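## Task

On the patch panel that sits beneath the switch whose ports have red covers, pull the lead out of port 19 (ports count 1 to 24 starting at the left) and put its cable into the nearest cable-manager ring on the left side of that port; the plug itself may dangle. Do not remove any other plug, and do not let one slide outward, since that alone can fail the job. At the end every remaining plug must still be latched in its port with its latch lever raised, every lead must still pass through the manager rings it runs through, and no lead may be sharply kinked or wrapped around another.

## Robot and tools

ROBOT. There are two 6-joint arms, left_arm and right_arm, each with a parallel gripper. left_arm is the robot's own left and sits on the +y side; image left/right does not follow the names. The arms hang from mounts near 1.625 m high: left_arm root at (+0.057, +0.244, +1.625) m, quat_wxyz (+0.539, -0.497, +0.461, -0.499); right_arm root at (+0.057, -0.244, +1.625) m, quat_wxyz (+0.539, +0.497, +0.461, +0.499). Joint order per arm: waist, shoulder, elbow, wrist pitch, wrist yaw, wrist roll. Stated ranges (rad): waist -2.880..2.880, shoulder 0.000..3.142, elbow 0.000..3.019, wrist pitch -1.693..1.571, wrist yaw -1.571..1.571, wrist roll -2.094..2.094; the true stops may differ by up to 0.084 rad.

FRAME. All reported positions are in one scene frame, in metres: origin on the floor at the centre of the robot's foot, +x straight ahead, +z up, +y toward left_arm. The printed gripper position and quaternion can be wrong by a few cm, more when reaching far. The gripper's fingers point along its +z and open along its y; end_effector_position is the point between the pads, roughly 1 cm short of the fingertips.

execute_actions(actions, cameras). actions is a list of up to 15 actions; each action is a table of up to 15 rows, one row per 1/30 s step, and a short table repeats its last row to fill 15 steps (0.5 s). A row is always 14 numbers in [-1, 1], both arms together: left waist, shoulder, elbow, wrist pitch, wrist yaw, wrist roll, left opening, then the same seven for right_arm. The six joint numbers are offsets, not poses: they are added to that arm's Joint targets as they were when the action began (not to the previous row), and they are scaled so 1.0 equals 1.264 rad (waist), 1.32 (shoulder), 1.276 (elbow), 1.83 (wrist pitch), 6.358 (wrist yaw), 7.625 (wrist roll). Sending the same offset in two actions moves twice. The opening number is absolute: +1 fully open, -1 shut. An action asking a joint more than 0.084 rad beyond its range is rejected for both arms; a malformed call or a failing first action rejects the whole call. An empty list just reports state and images. cameras chooses images: omitted, null or ["all"] gives all, [] gives none.

move(target, speed, blend, opening_speed, blocking, cameras). target is one 14-number row or a list of up to 15 rows, same layout and scale as above; every row's joint offsets count from the Joint targets at the call's start, not from the previous row. Openings are absolute. speed is the peak rad/s of the joint with the longest way to go, 0.01 to 2 (default 0.5), one value or one per target. blend (rad) lets the path cut corners at intermediate targets. opening_speed (0.2 or more, scale units per second) ramps the fingers. blocking=false returns after about 0.5 s while motion continues. Paths take at least 0.5 s and are cut off after 10 s; joints interpolate together, so grippers travel on curves, and nothing is avoided. The extra line reads done, off_target, moving, held or fault, possibly limits=held, plus the worst joint error of any arm off by more than 0.035 rad.

wait(seconds 0..10) lets time pass holding commands. stop() brakes a running move. zoom_image(camera, region=[x0,y0,x1,y1]) enlarges up to 504x504 pixels of the newest image from cam_head_left, cam_head_right, cam_left_wrist or cam_right_wrist (all 672x504; head cameras are wide pinhole, wrist cameras fisheye). read_manual(section) only returns licence text. finished_scene(scene) ends the current scene with its number and cannot be undone.

RESULTS. Joint positions and Joint velocities give each arm's six joints (rad, rad/s) then the pad gap (m; 0.094 when open). Joint targets are the base for your next offsets. Tool commands show current gripper commands; grip_measured is measured opening on the -1..+1 scale. Joint torques (N m, positive toward larger angle) include arm weight; joints 3 and 4 wrap at ±28. Other lines: "joint sent to its limit", "joint command not followed" (clearance check altered targets), "within noise", MOTOR HOT and OVER-TEMPERATURE FAULT.

LIMITS. Each step a joint target can lead its measured angle only by 0.264 (waist), 0.32, 0.276, 0.33, 0.701 and 1.97 rad; if targets would shift the gripper over 110 mm, they are pulled back. Big motions thus need several actions, and tiny ones may not start.

CAUTIONS. Never tug or loosen any plug other than the target one. Avoid fast contacts, pressing far past a surface, arm-to-arm collisions and knocking items off the table. To stop pushing, command targets back past the measured positions. Holding loads, stretched poses or pushing heats motors until an arm drops. To release, command an opening clearly above grip_measured; close slowly on soft things.

Each tool is called after "Request:" as name(argument=value, ...), one argument or row to a line, values as JSON.

## Session

Request:
execute_actions(
  actions=[],
)

Scene clock: 0.00 s.
left_arm: end_effector_position=(+0.5531, -0.1989, +1.0595) grip_measured=+1.000 end_effector_quat_wxyz=(+0.212, +0.564, +0.798, +0.017) | right_arm: end_effector_position=(+0.6806, -0.4765, +1.0537) grip_measured=+1.000 end_effector_quat_wxyz=(+0.318, +0.080, +0.925, -0.194)
Joint positions: left_arm=[0.787 1.85 1.501 0.659 -0.511 1.488 0.094] | right_arm=[-1.813 1.497 1.362 0.699 0.172 0.1 0.094]
Joint velocities: within noise
Joint torques (N m): no reading
Motor temperatures (°C): left_arm=[28 28 25 25 25 26 26] | right_arm=[28 27 25 27 25 26 29]
Heat: left arm: hottest waist 28 °C; right arm: hottest gripper 29 °C.
Joint targets: left_arm=[0.788 1.850 1.500 0.661 -0.511 1.488] | right_arm=[-1.813 1.495 1.364 0.703 0.172 0.101]
Tool commands: left_gripper/opening=+1.0 right_gripper/opening=+1.0

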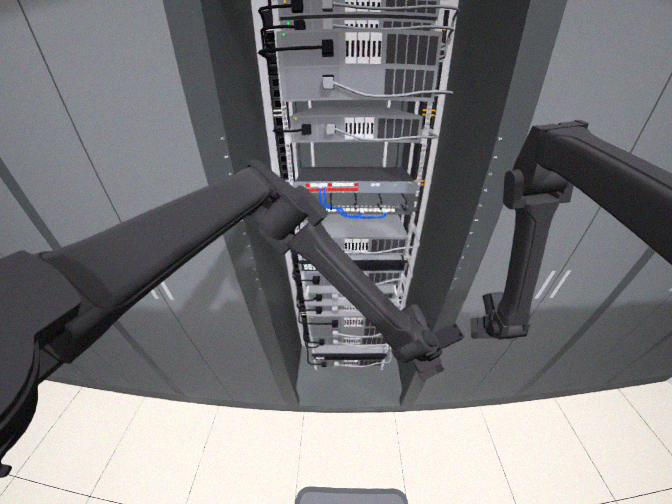

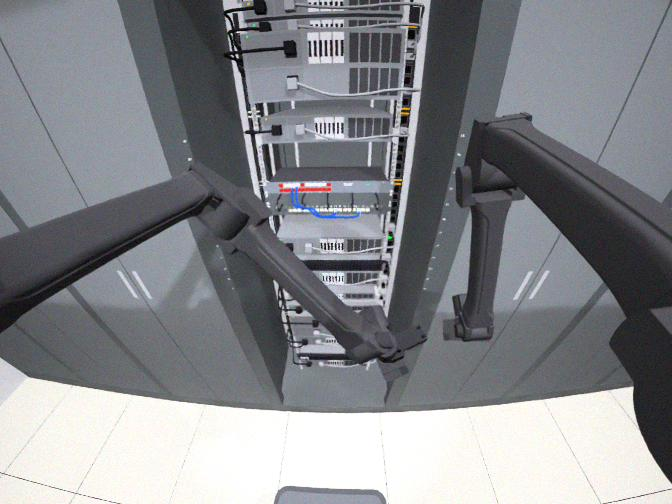

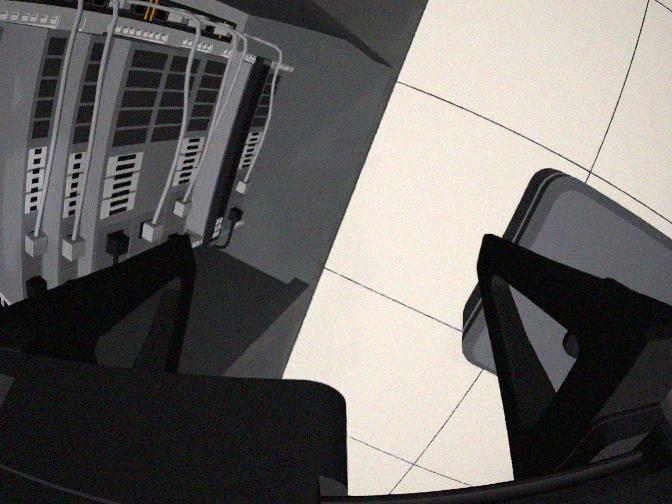

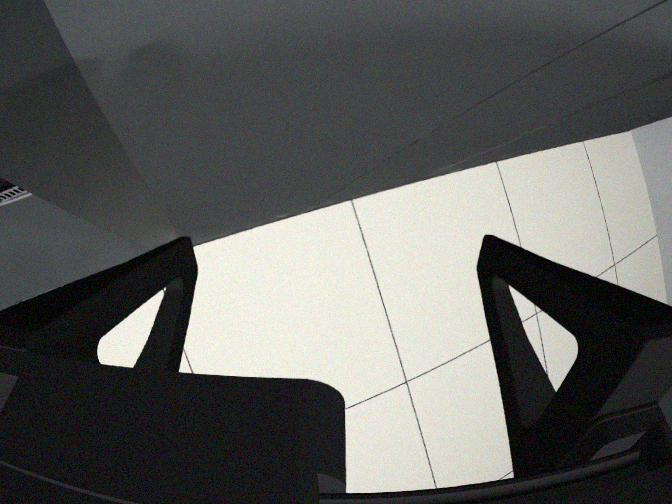

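Request:
zoom_image(
  camera="cam_head_left",
  region=[260, 160, 440, 295],
)

Request:
zoom_image(
  camera="cam_head_left",
  region=[290, 172, 410, 228],
)

Request:
zoom_image(
  camera="cam_head_right",
  region=[265, 172, 395, 228],
)

Scaled by 2.800 from the camera's 672x504 image, which has a finer 960x720 frame.

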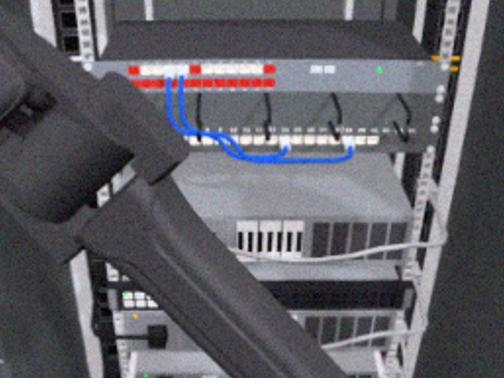

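Scaled by 4.200 from the camera's 672x504 image, which has a finer 960x720 frame.

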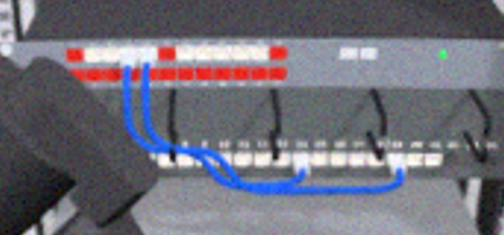

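Scaled by 3.877 from the camera's 672x504 image, which has a finer 960x720 frame.

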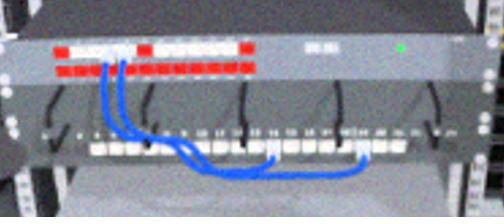

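Request:
move(
  target=[0.811,0,0,0,0.0804,-0.195,1,0,0,0,0,0,0,1],
  speed=0.8,
)

Request:
move(
  target=[0,0,0,0,0,0,1,0.461,-0.639,-0.614,0.232,-0.0115,0.143,1],
  speed=0.6,
)

Scene clock: 81.10 s.
left_arm: end_effector_position=(+0.5211, +0.4771, +0.9010) grip_measured=+1.000 end_effector_quat_wxyz=(+0.187, -0.018, +0.973, +0.135) | right_arm: end_effector_position=(+0.6806, -0.4765, +1.0537) grip_measured=+1.000 end_effector_quat_wxyz=(+0.318, +0.080, +0.925, -0.194)
Joint positions: left_arm=[1.824 1.85 1.501 0.659 -0.002 0.01 0.094] | right_arm=[-1.813 1.497 1.362 0.699 0.172 0.1 0.094]
Joint velocities: within noise
Joint torques (N m): left_arm=[5.89 -11.87 -0.85 0.98 -0.03 -0.1] | right_arm=[-4.19 -19.14 0.81 2.18 0.32 -0.13]
Motor temperatures (°C): left_arm=[30 29 25 25 25 26 26] | right_arm=[28 30 25 27 25 26 28]
Heat: left arm: hottest waist 30 °C; right arm: hottest shoulder 30 °C.
Joint targets: left_arm=[1.813 1.850 1.500 0.661 0.000 0.001] | right_arm=[-1.813 1.495 1.364 0.703 0.172 0.101]
move: done

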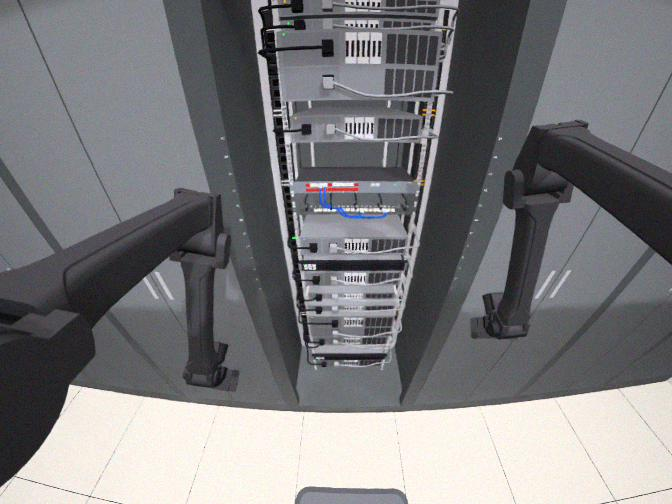

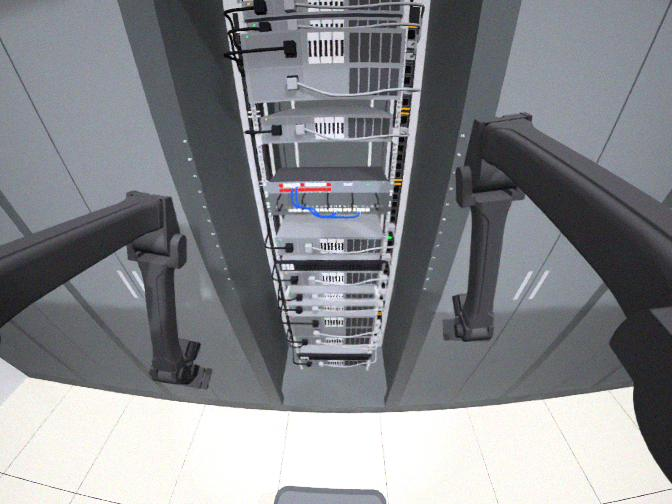

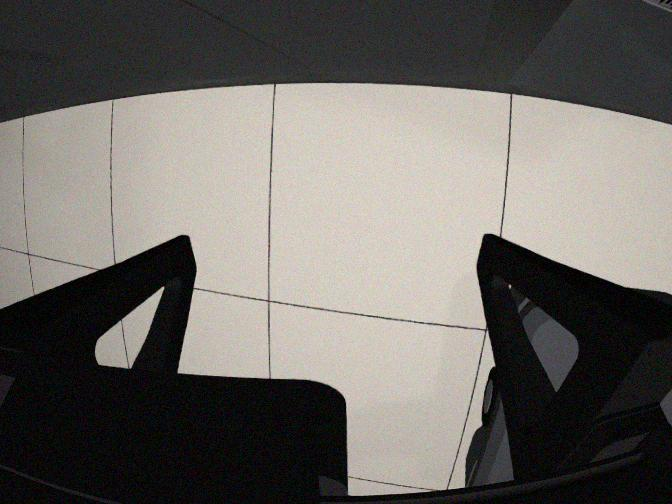

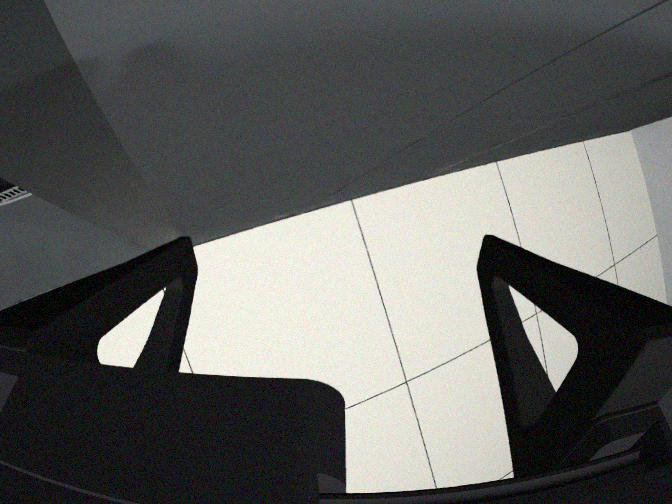

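Scene clock: 83.87 s.
left_arm: end_effector_position=(+0.5211, +0.4770, +0.9010) grip_measured=+1.000 end_effector_quat_wxyz=(+0.187, -0.019, +0.973, +0.134) | right_arm: end_effector_position=(+0.6789, -0.2225, +1.4096) grip_measured=+1.000 end_effector_quat_wxyz=(+0.389, +0.576, +0.625, +0.355)
Joint positions: left_arm=[1.824 1.85 1.501 0.659 -0.002 0.009 0.094] | right_arm=[-1.247 0.665 0.588 1.11 0.103 1.176 0.094]
Joint velocities: within noise
Joint torques (N m): left_arm=[6.3 -11.63 -0.94 0.95 -0.06 -0.13] | right_arm=[2.2 -15.21 1.03 3 -0.25 -0.11]
Motor temperatures (°C): left_arm=[30 29 25 25 25 26 26] | right_arm=[28 30 25 27 25 26 28]
Heat: left arm: hottest waist 30 °C; right arm: hottest shoulder 30 °C.
Joint targets: left_arm=[1.813 1.850 1.500 0.661 0.000 0.001] | right_arm=[-1.231 0.652 0.581 1.127 0.099 1.191]
move: done

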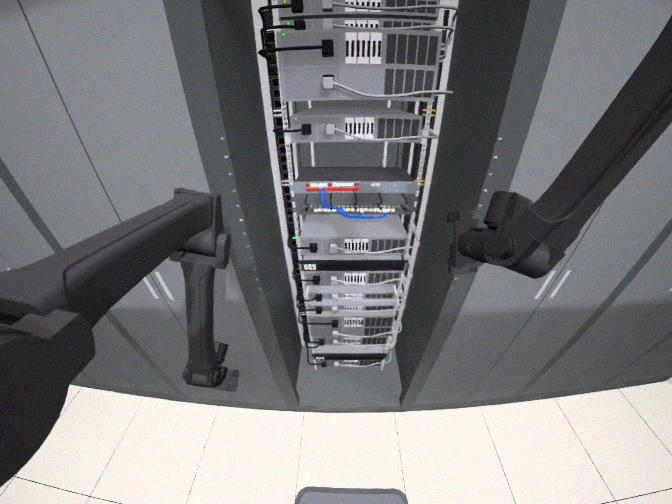

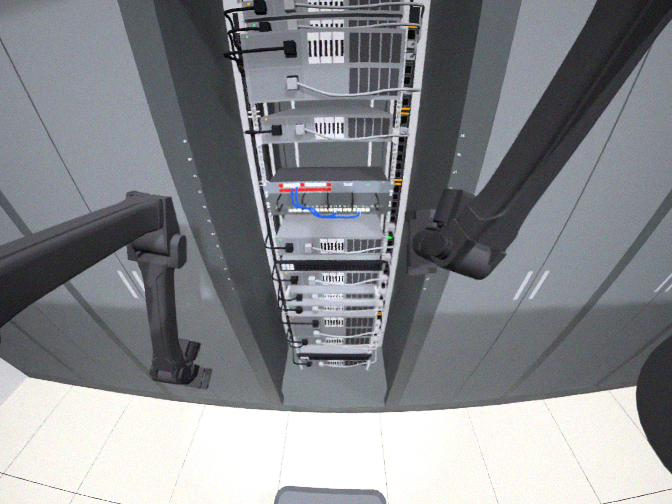

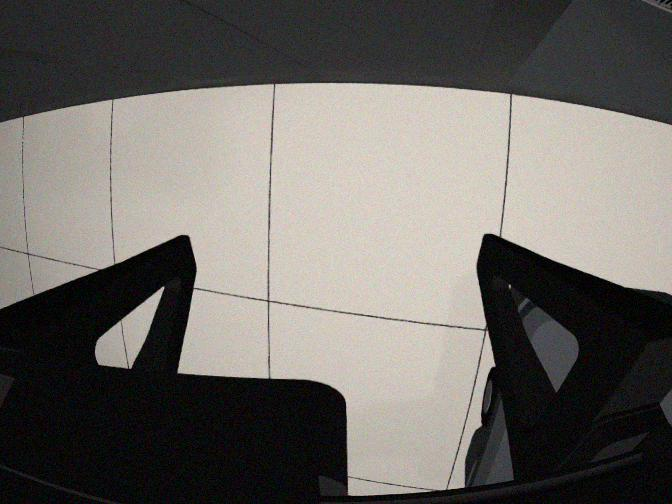

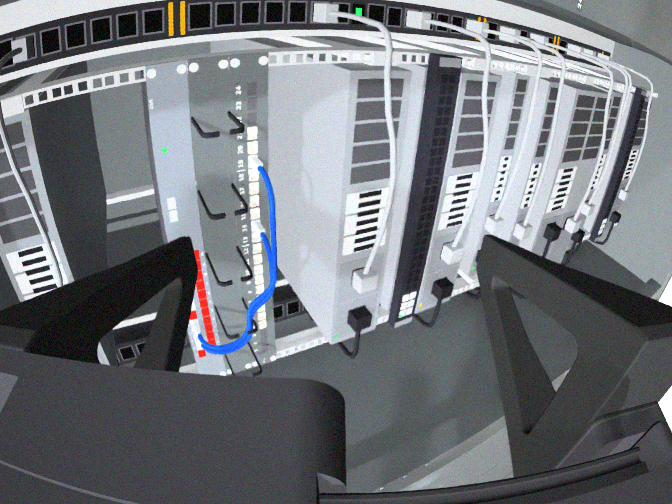

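Request:
zoom_image(
  camera="cam_right_wrist",
  region=[140, 60, 320, 240],
)

Request:
zoom_image(
  camera="cam_right_wrist",
  region=[150, 210, 310, 390],
)

Scaled by 2.800 from the camera's 672x504 image, which has a finer 960x720 frame.

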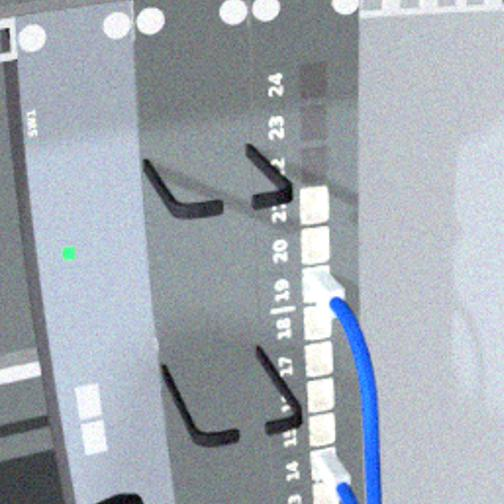

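Scaled by 2.800 from the camera's 672x504 image, which has a finer 960x720 frame.

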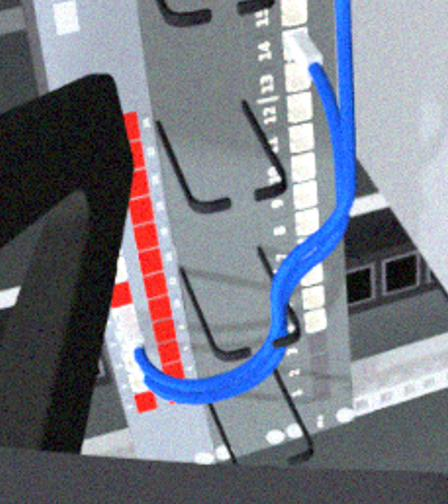

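Request:
move(
  target=[0,0,0,0,0,0,1,0.067,0.116,0.324,-0.137,0.0066,0,1],
  speed=0.4,
)

Request:
zoom_image(
  camera="cam_right_wrist",
  region=[60, 0, 300, 240],
)

Scene clock: 121.93 s.
left_arm: end_effector_position=(+0.5211, +0.4770, +0.9010) grip_measured=+1.000 end_effector_quat_wxyz=(+0.187, -0.019, +0.973, +0.134) | right_arm: end_effector_position=(+0.8111, -0.2064, +1.4019) grip_measured=+1.000 end_effector_quat_wxyz=(+0.382, +0.596, +0.598, +0.377)
Joint positions: left_arm=[1.824 1.85 1.501 0.659 -0.002 0.009 0.094] | right_arm=[-1.164 0.786 0.966 0.884 0.138 1.177 0.094]
Joint velocities: within noise
Joint torques (N m): left_arm=[6.07 -11.99 -0.85 0.98 -0.02 -0.1] | right_arm=[3.14 -16.09 6.87 2.03 -0.02 -0.12]
Motor temperatures (°C): left_arm=[29 30 25 25 25 26 25] | right_arm=[28 29 25 27 25 26 28]
Heat: left arm: hottest shoulder 30 °C; right arm: hottest shoulder 29 °C.
Joint targets: left_arm=[1.813 1.850 1.500 0.661 0.000 0.001] | right_arm=[-1.146 0.805 0.994 0.877 0.141 1.191]
move: done

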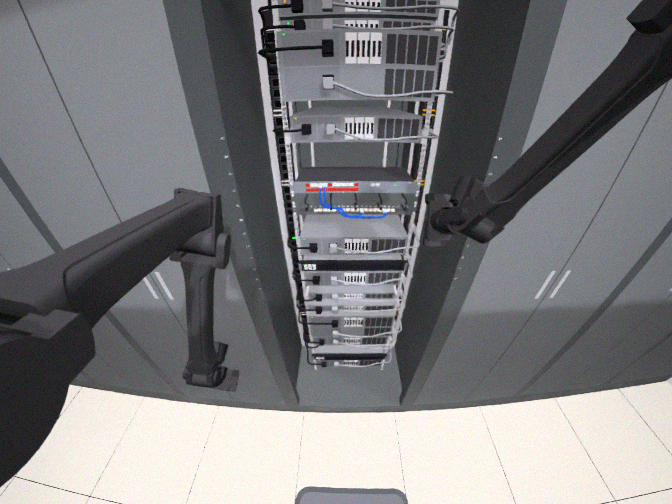

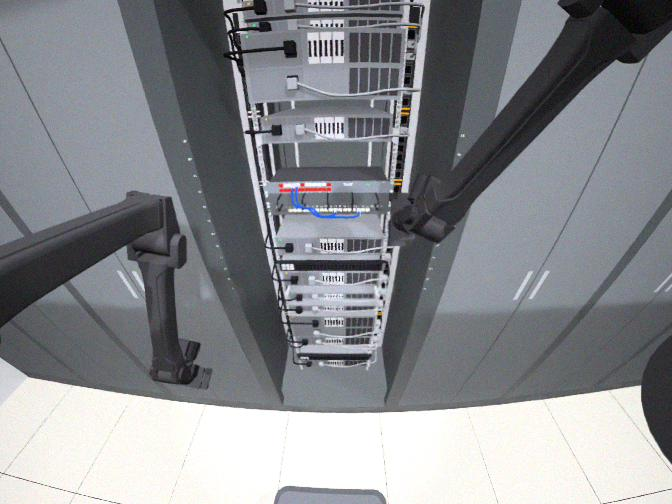

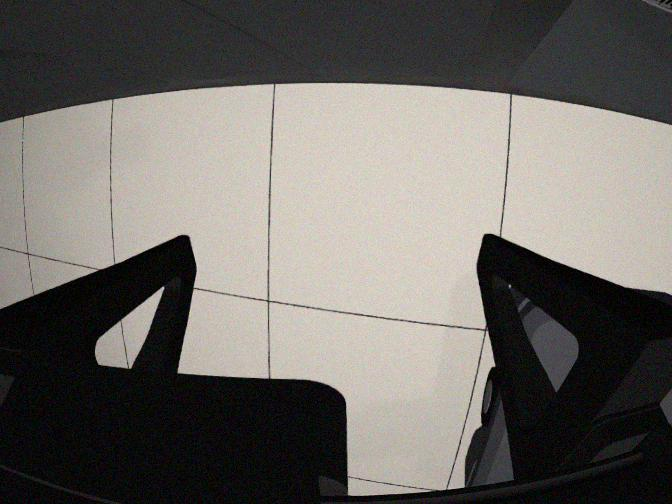

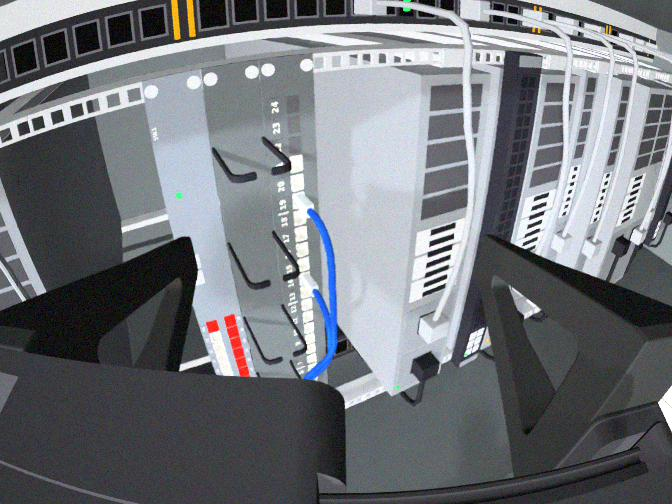

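Scaled by 2.100 from the camera's 672x504 image, which has a finer 960x720 frame.

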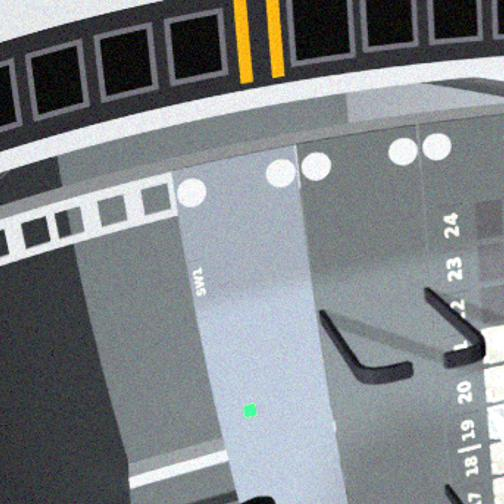

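Request:
zoom_image(
  camera="cam_right_wrist",
  region=[200, 60, 360, 220],
)

Request:
zoom_image(
  camera="cam_right_wrist",
  region=[200, 220, 360, 380],
)

Scaled by 3.150 from the camera's 672x504 image, which has a finer 960x720 frame.

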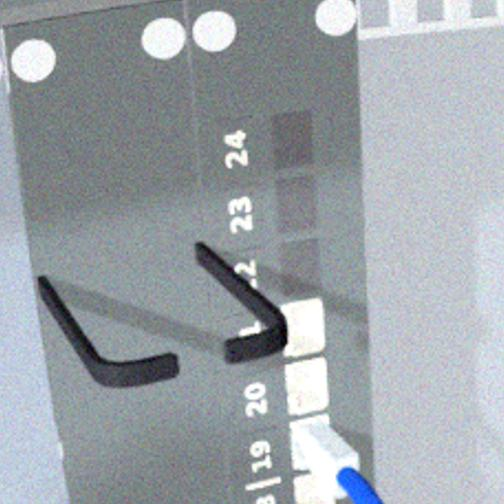

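Scaled by 3.150 from the camera's 672x504 image, which has a finer 960x720 frame.

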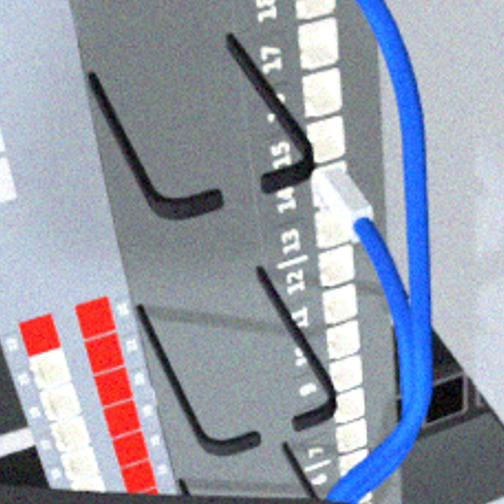

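Request:
move(
  target=[0,0,0,0,0,0,1,-0.031,0.0987,0.200,-0.0932,-0.0503,-0.0143,1],
  speed=0.3,
  cameras=["cam_right_wrist","cam_head_right"],
)

Request:
zoom_image(
  camera="cam_right_wrist",
  region=[200, 60, 440, 240],
)

Scene clock: 176.60 s.
left_arm: end_effector_position=(+0.5211, +0.4770, +0.9010) grip_measured=+1.000 end_effector_quat_wxyz=(+0.187, -0.019, +0.973, +0.134) | right_arm: end_effector_position=(+0.8784, -0.1461, +1.3881) grip_measured=+1.000 end_effector_quat_wxyz=(+0.326, +0.491, +0.657, +0.471)
Joint positions: left_arm=[1.824 1.85 1.501 0.659 -0.002 0.009 0.094] | right_arm=[-1.166 0.915 1.212 0.714 -0.175 1.097 0.094]
Joint velocities: within noise
Joint torques (N m): left_arm=[5.95 -12.1 -0.92 0.94 -0.03 -0.1] | right_arm=[0.79 -18.55 8.9 2.1 -0.4 -0.36]
Motor temperatures (°C): left_arm=[28 30 25 25 25 25 25] | right_arm=[28 29 28 26 25 26 28]
Heat: left arm: hottest shoulder 30 °C; right arm: hottest shoulder 29 °C.
Joint targets: left_arm=[1.813 1.850 1.500 0.661 0.000 0.001] | right_arm=[-1.185 0.935 1.249 0.706 -0.179 1.082]
move: off_target (right_arm); right_arm: the elbow is farthest, 0.038 rad from its target
Images, in order (width x height): cam_head_right 672x504, cam_right_wrist 672x504.

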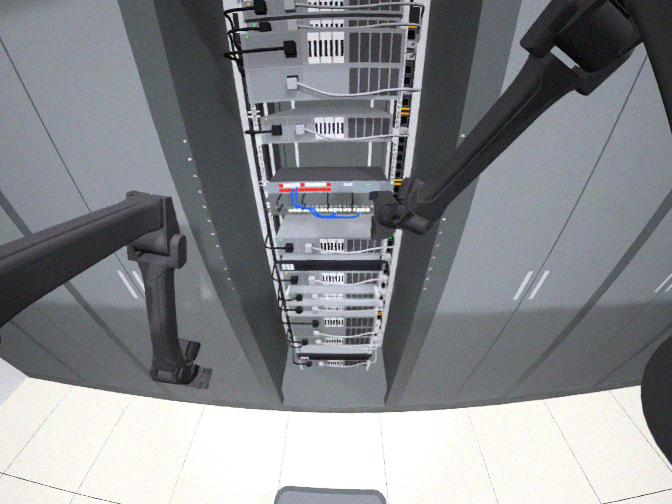

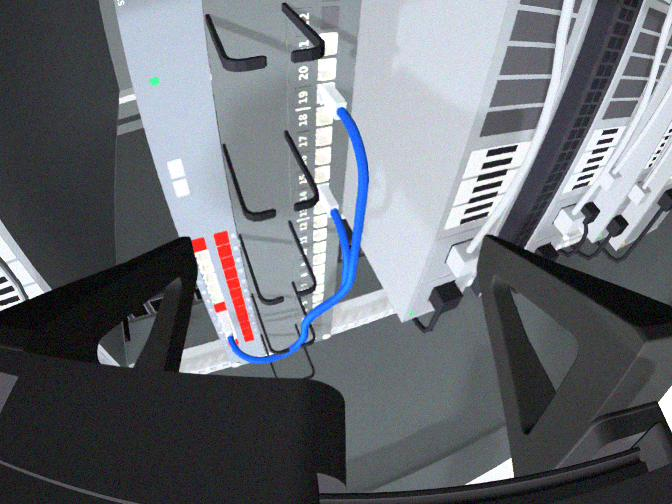

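Scaled by 2.100 from the camera's 672x504 image, which has a finer 960x720 frame.

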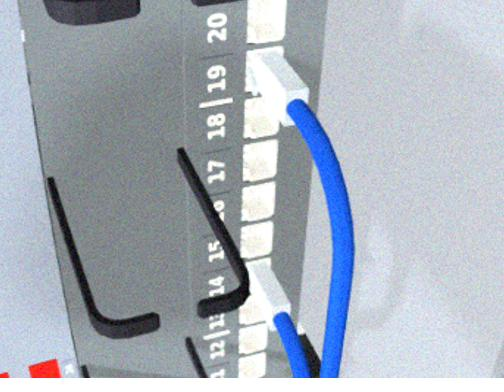

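Request:
move(
  target=[0,0,0,0,0,0,1,-0.0902,0.2462,0.2422,0.2038,-0.0329,0.0212,-0.25],
  speed=0.25,
  cameras=["cam_right_wrist","cam_head_right"],
)

Request:
zoom_image(
  camera="cam_right_wrist",
  region=[220, 60, 460, 300],
)

Scene clock: 214.07 s.
left_arm: end_effector_position=(+0.5211, +0.4770, +0.9010) grip_measured=+1.000 end_effector_quat_wxyz=(+0.187, -0.019, +0.973, +0.134) | right_arm: end_effector_position=(+0.9361, -0.1395, +1.3424) grip_measured=-0.248 end_effector_quat_wxyz=(+0.404, +0.403, +0.591, +0.570)
Joint positions: left_arm=[1.824 1.85 1.501 0.659 -0.002 0.009 0.094] | right_arm=[-1.28 1.243 1.521 1.061 -0.384 1.229 0.035]
Joint velocities: within noise
Joint torques (N m): left_arm=[6.3 -12.22 -0.92 1.06 -0.05 -0.12] | right_arm=[1.67 -21.48 8.96 3.1 -0.34 -0.14]
Motor temperatures (°C): left_arm=[28 30 25 25 25 25 25] | right_arm=[28 32 28 26 25 26 28]
Heat: left arm: hottest shoulder 30 °C; right arm: hottest shoulder 32 °C.
Joint targets: left_arm=[1.813 1.850 1.500 0.661 0.000 0.001] | right_arm=[-1.299 1.260 1.558 1.079 -0.387 1.244]
move: off_target (right_arm); right_arm: the elbow is farthest, 0.037 rad from its target
Images, in order (width x height): cam_head_right 672x504, cam_right_wrist 672x504.

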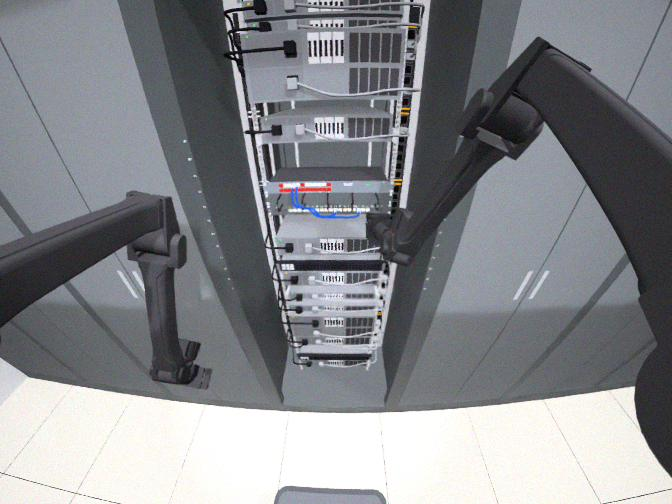

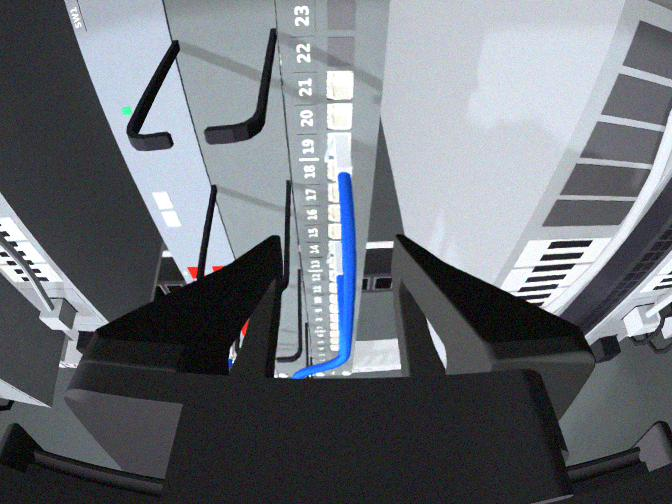

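Scaled by 2.100 from the camera's 672x504 image, which has a finer 960x720 frame.

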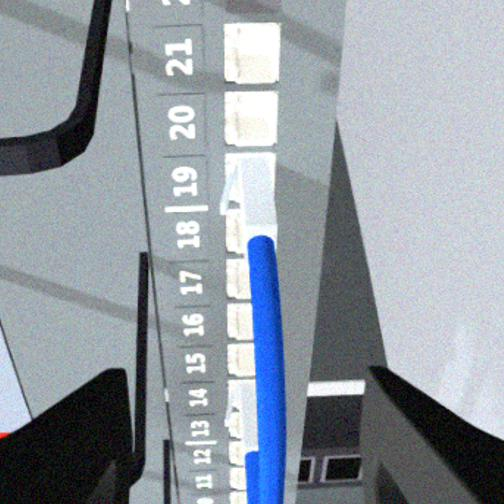

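Request:
move(
  target=[0,0,0,0,0,0,1,0.0253,0.0458,0.1426,-0.0716,0.0013,-0.0017,-0.25],
  speed=0.12,
  cameras=["cam_right_wrist","cam_head_right"],
)

Request:
zoom_image(
  camera="cam_right_wrist",
  region=[220, 100, 460, 340],
)

Scene clock: 237.77 s.
left_arm: end_effector_position=(+0.5211, +0.4770, +0.9010) grip_measured=+1.000 end_effector_quat_wxyz=(+0.187, -0.019, +0.973, +0.134) | right_arm: end_effector_position=(+0.9800, -0.1408, +1.3392) grip_measured=-0.248 end_effector_quat_wxyz=(+0.406, +0.402, +0.590, +0.571)
Joint positions: left_arm=[1.824 1.85 1.501 0.659 -0.002 0.009 0.094] | right_arm=[-1.28 1.301 1.691 0.955 -0.384 1.23 0.035]
Joint velocities: within noise
Joint torques (N m): left_arm=[5.89 -11.81 -0.84 0.98 -0.08 -0.12] | right_arm=[4.72 -23 11.14 2.04 -0.02 -0.24]
Motor temperatures (°C): left_arm=[28 30 25 25 25 25 25] | right_arm=[28 32 30 26 25 26 28]
Heat: left arm: hottest shoulder 30 °C; right arm: hottest shoulder 32 °C.
Joint targets: left_arm=[1.813 1.850 1.500 0.661 0.000 0.001] | right_arm=[-1.267 1.321 1.740 0.948 -0.379 1.231]
move: off_target (right_arm); right_arm: the elbow is farthest, 0.048 rad from its target
Images, in order (width x height): cam_head_right 672x504, cam_right_wrist 672x504.

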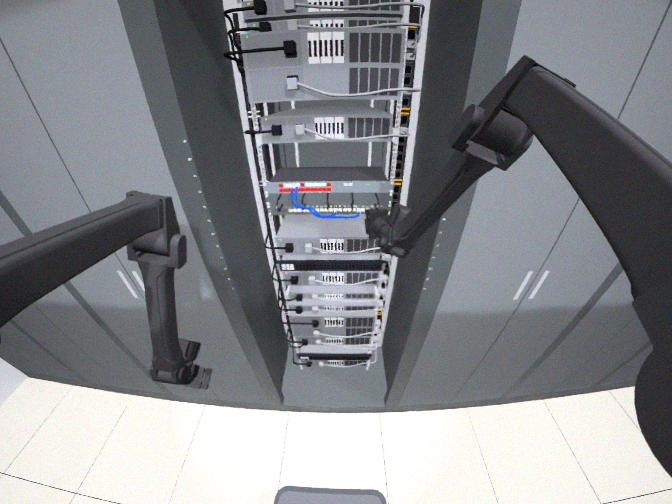

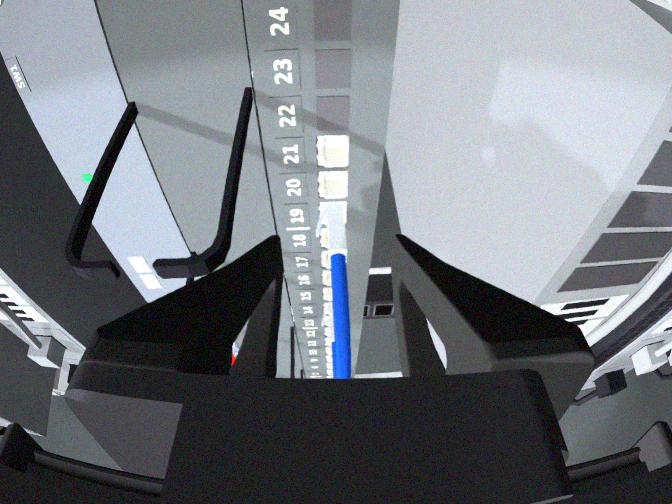

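Scaled by 2.100 from the camera's 672x504 image, which has a finer 960x720 frame.

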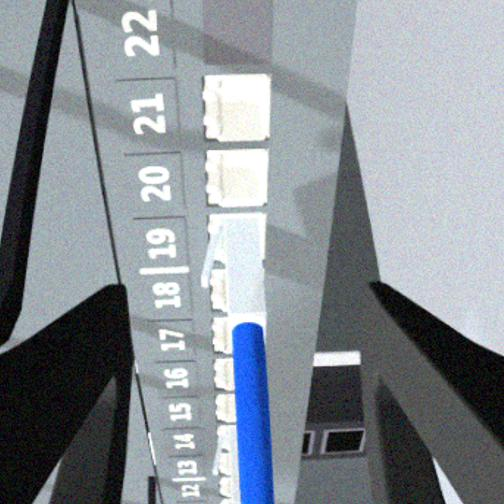

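Request:
move(
  target=[0,0,0,0,0,0,1,0.0205,0,0,0,0,0,-0.25],
  speed=0.05,
  cameras=["cam_right_wrist"],
)

Request:
zoom_image(
  camera="cam_right_wrist",
  region=[140, 80, 440, 380],
)

Scene clock: 250.53 s.
left_arm: end_effector_position=(+0.5211, +0.4770, +0.9010) grip_measured=+1.000 end_effector_quat_wxyz=(+0.187, -0.019, +0.973, +0.134) | right_arm: end_effector_position=(+0.9823, -0.1349, +1.3444) grip_measured=-0.248 end_effector_quat_wxyz=(+0.404, +0.404, +0.583, +0.577)
Joint positions: left_arm=[1.824 1.85 1.501 0.659 -0.002 0.009 0.094] | right_arm=[-1.261 1.301 1.697 0.954 -0.383 1.23 0.035]
Joint velocities: within noise
Joint torques (N m): left_arm=[6.24 -12.16 -0.87 0.98 -0.03 -0.11] | right_arm=[5.48 -23.06 10.65 2.19 -0.08 -0.25]
Motor temperatures (°C): left_arm=[28 30 25 25 25 25 25] | right_arm=[28 32 31 26 25 26 28]
Heat: left arm: hottest shoulder 30 °C; right arm: hottest shoulder 32 °C.
Joint targets: left_arm=[1.813 1.850 1.500 0.661 0.000 0.001] | right_arm=[-1.241 1.321 1.740 0.948 -0.379 1.231]
move: off_target (right_arm); right_arm: the elbow is farthest, 0.043 rad from its target
Images, in order (width x height): cam_right_wrist 672x504.

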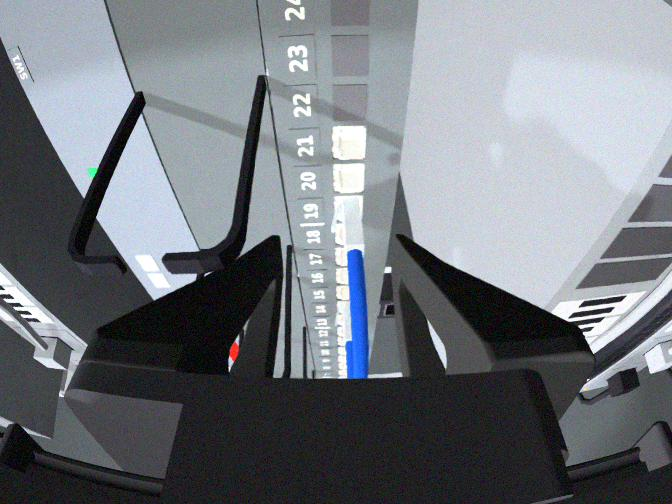

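Scaled by 1.680 from the camera's 672x504 image, which has a finer 960x720 frame.

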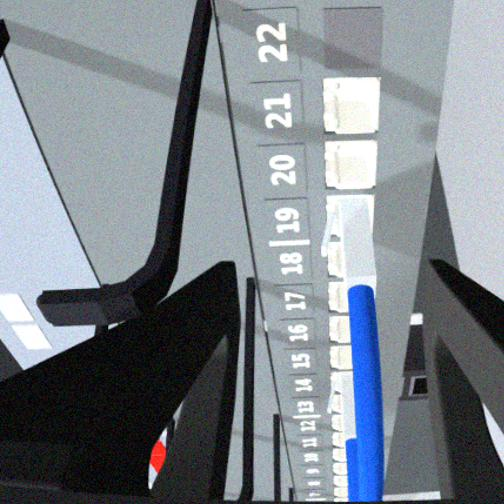

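Request:
move(
  target=[0,0,0,0,0,0,1,0.0372,0.0258,0.0533,-0.0322,0.002,-0.0059,-0.25],
  speed=0.05,
  cameras=["cam_right_wrist"],
)

Request:
zoom_image(
  camera="cam_right_wrist",
  region=[140, 80, 440, 380],
)

Scene clock: 286.40 s.
left_arm: end_effector_position=(+0.5211, +0.4770, +0.9010) grip_measured=+1.000 end_effector_quat_wxyz=(+0.187, -0.019, +0.973, +0.134) | right_arm: end_effector_position=(+0.9968, -0.1179, +1.3431) grip_measured=-0.248 end_effector_quat_wxyz=(+0.397, +0.411, +0.580, +0.580)
Joint positions: left_arm=[1.824 1.85 1.501 0.659 -0.002 0.009 0.094] | right_arm=[-1.215 1.331 1.762 0.897 -0.37 1.201 0.035]
Joint velocities: within noise
Joint torques (N m): left_arm=[6.18 -12.16 -0.8 0.95 -0.04 -0.11] | right_arm=[6.3 -22.59 11.04 2.22 -0.11 -0.35]
Motor temperatures (°C): left_arm=[28 30 25 25 25 25 25] | right_arm=[28 33 32 26 25 26 28]
Heat: left arm: hottest shoulder 30 °C; right arm: hottest shoulder 33 °C.
Joint targets: left_arm=[1.813 1.850 1.500 0.661 0.000 0.001] | right_arm=[-1.194 1.355 1.808 0.889 -0.366 1.186]
move: off_target (right_arm); right_arm: the elbow is farthest, 0.046 rad from its target
Images, in order (width x height): cam_right_wrist 672x504.

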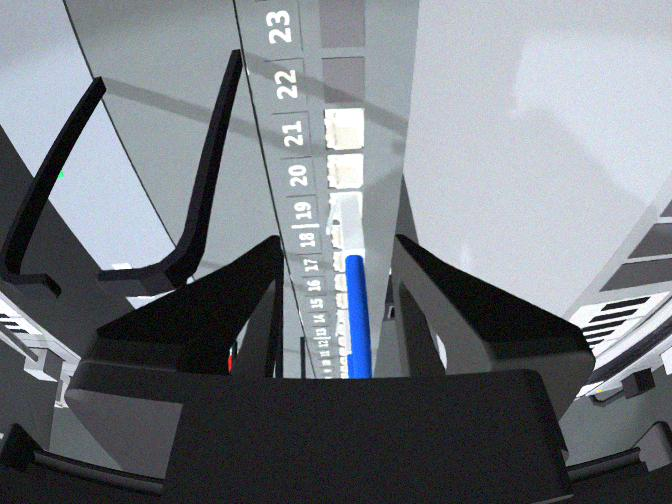

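Scaled by 1.680 from the camera's 672x504 image, which has a finer 960x720 frame.

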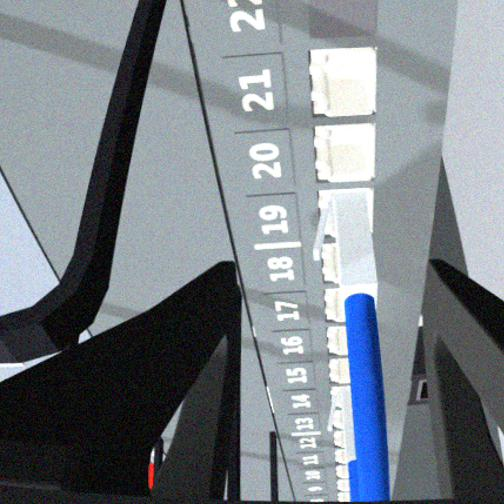

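Request:
move(
  target=[0,0,0,0,0,0,1,0.0198,0.0205,0.0392,-0.0175,0.0008,-0.0052,-0.25],
  speed=0.05,
  cameras=["cam_right_wrist"],
)

Request:
zoom_image(
  camera="cam_right_wrist",
  region=[140, 80, 440, 380],
)

Scene clock: 314.50 s.
left_arm: end_effector_position=(+0.5211, +0.4770, +0.9010) grip_measured=+1.000 end_effector_quat_wxyz=(+0.187, -0.019, +0.973, +0.134) | right_arm: end_effector_position=(+1.0056, -0.1073, +1.3397) grip_measured=-0.248 end_effector_quat_wxyz=(+0.401, +0.407, +0.583, +0.578)
Joint positions: left_arm=[1.824 1.85 1.501 0.659 -0.002 0.009 0.094] | right_arm=[-1.191 1.358 1.811 0.865 -0.365 1.161 0.035]
Joint velocities: within noise
Joint torques (N m): left_arm=[6.24 -12.16 -0.8 0.98 -0.02 -0.11] | right_arm=[6.83 -22.71 11.28 2.11 -0.13 -0.38]
Motor temperatures (°C): left_arm=[28 30 25 25 25 25 25] | right_arm=[28 35 34 26 25 26 28]
Heat: left arm: hottest shoulder 30 °C; right arm: hottest shoulder 35 °C.
Joint targets: left_arm=[1.813 1.850 1.500 0.661 0.000 0.001] | right_arm=[-1.169 1.382 1.858 0.857 -0.362 1.146]
move: off_target (right_arm); right_arm: the elbow is farthest, 0.047 rad from its target
Images, in order (width x height): cam_right_wrist 672x504.

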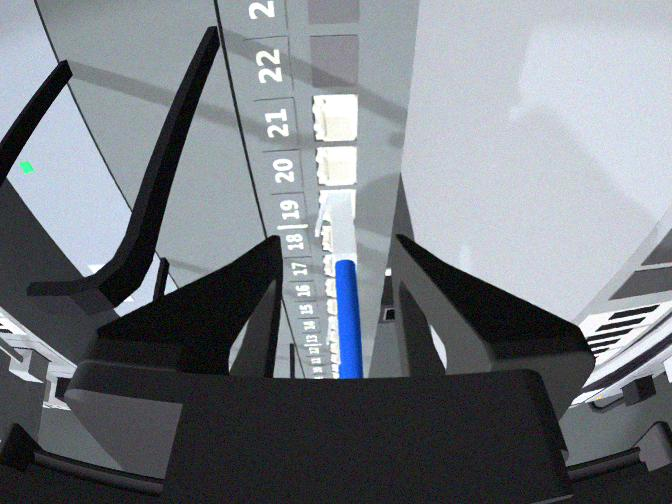

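Scaled by 1.680 from the camera's 672x504 image, which has a finer 960x720 frame.

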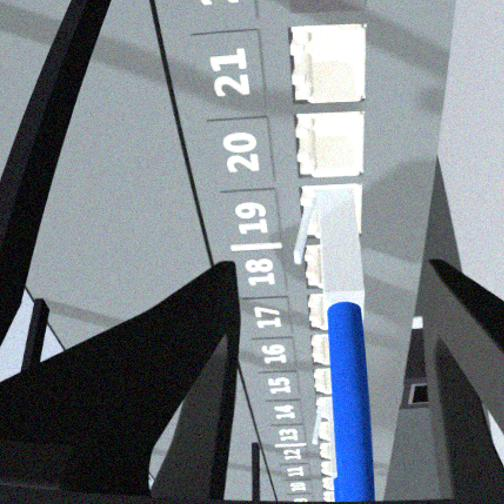

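Request:
move(
  target=[0,0,0,0,0,0,1,0.0045,0.0084,0.022,-0.0093,0,0,-0.25],
  speed=0.04,
  cameras=["cam_right_wrist"],
)

Request:
zoom_image(
  camera="cam_right_wrist",
  region=[240, 140, 440, 340],
)

Request:
execute_actions(
  actions=[],
  cameras=["cam_head_right","cam_head_left"],
)

Request:
zoom_image(
  camera="cam_head_right",
  region=[330, 180, 420, 260],
)

Request:
zoom_image(
  camera="cam_head_left",
  region=[350, 180, 440, 260],
)

Scene clock: 340.57 s.
left_arm: end_effector_position=(+0.5211, +0.4770, +0.9010) grip_measured=+1.000 end_effector_quat_wxyz=(+0.187, -0.019, +0.973, +0.134) | right_arm: end_effector_position=(+1.0116, -0.1054, +1.3401) grip_measured=-0.248 end_effector_quat_wxyz=(+0.400, +0.407, +0.582, +0.579)
Joint positions: left_arm=[1.824 1.85 1.501 0.659 -0.002 0.009 0.094] | right_arm=[-1.185 1.369 1.839 0.848 -0.365 1.16 0.035]
Joint velocities: within noise
Joint torques (N m): left_arm=[5.95 -12.75 -0.9 0.98 -0.03 -0.11] | right_arm=[7 -22.71 11.49 2.15 -0.15 -0.38]
Motor temperatures (°C): left_arm=[28 30 25 25 25 25 25] | right_arm=[28 35 34 26 25 26 28]
Heat: left arm: hottest shoulder 30 °C; right arm: hottest shoulder 35 °C.
Joint targets: left_arm=[1.813 1.850 1.500 0.661 0.000 0.001] | right_arm=[-1.163 1.393 1.886 0.840 -0.362 1.146]
move: off_target (right_arm); right_arm: the elbow is farthest, 0.047 rad from its target
Images, in order (width x height): cam_right_wrist 672x504.

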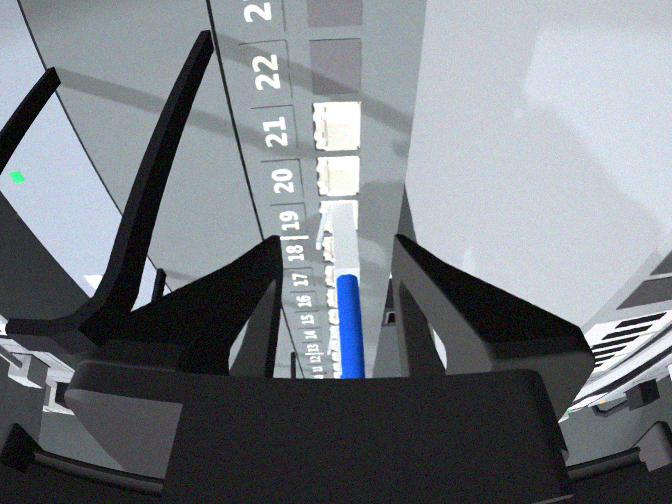

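Scaled by 2.520 from the camera's 672x504 image, which has a finer 960x720 frame.

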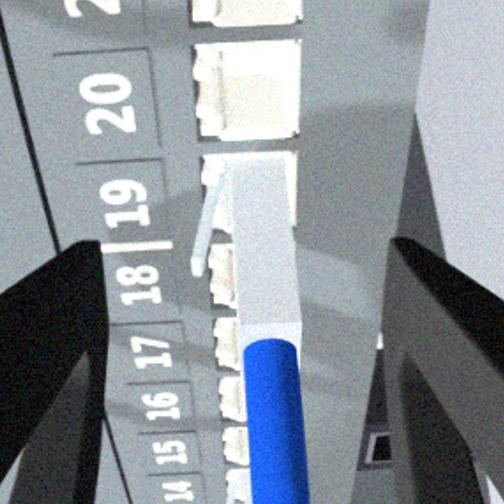

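Scene clock: 340.57 s.
left_arm: end_effector_position=(+0.5211, +0.4770, +0.9010) grip_measured=+1.000 end_effector_quat_wxyz=(+0.187, -0.019, +0.973, +0.134) | right_arm: end_effector_position=(+1.0116, -0.1054, +1.3401) grip_measured=-0.248 end_effector_quat_wxyz=(+0.400, +0.407, +0.582, +0.579)
Joint positions: left_arm=[1.824 1.85 1.501 0.659 -0.002 0.009 0.094] | right_arm=[-1.185 1.369 1.839 0.848 -0.365 1.16 0.035]
Joint velocities: within noise
Joint torques (N m): left_arm=[5.95 -12.75 -0.9 0.98 -0.03 -0.11] | right_arm=[7 -22.71 11.49 2.15 -0.15 -0.38]
Motor temperatures (°C): left_arm=[28 30 25 25 25 25 25] | right_arm=[28 35 34 26 25 26 28]
Heat: left arm: hottest shoulder 30 °C; right arm: hottest shoulder 35 °C.
Joint targets: left_arm=[1.813 1.850 1.500 0.661 0.000 0.001] | right_arm=[-1.163 1.393 1.886 0.840 -0.362 1.146]
Tool commands: left_gripper/opening=+1.0 right_gripper/opening=-0.25
Images, in order (width x height): cam_head_left 672x504, cam_head_right 672x504.

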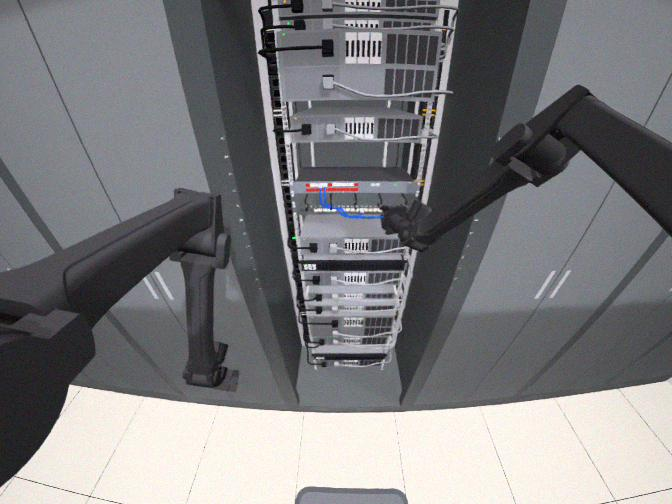

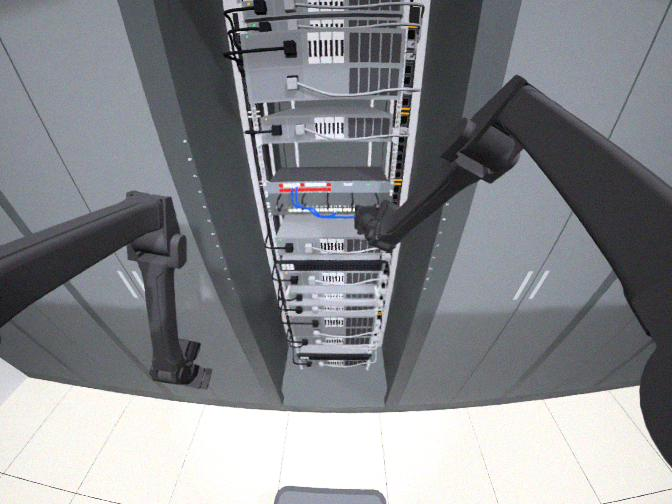

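Scaled by 5.600 from the camera's 672x504 image, which has a finer 960x720 frame.

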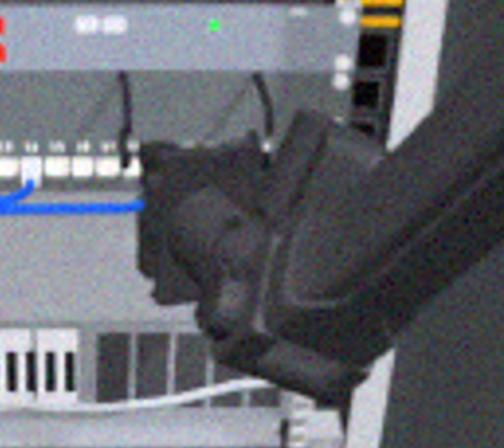

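Scaled by 5.600 from the camera's 672x504 image, which has a finer 960x720 frame.

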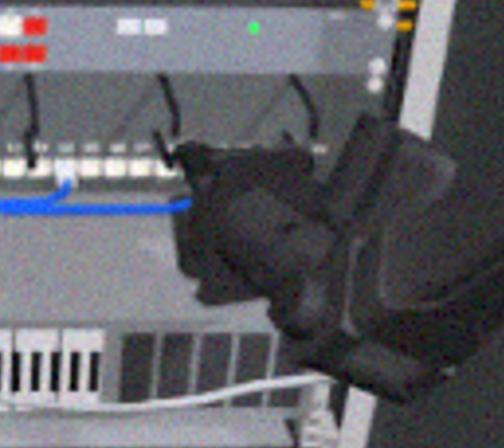

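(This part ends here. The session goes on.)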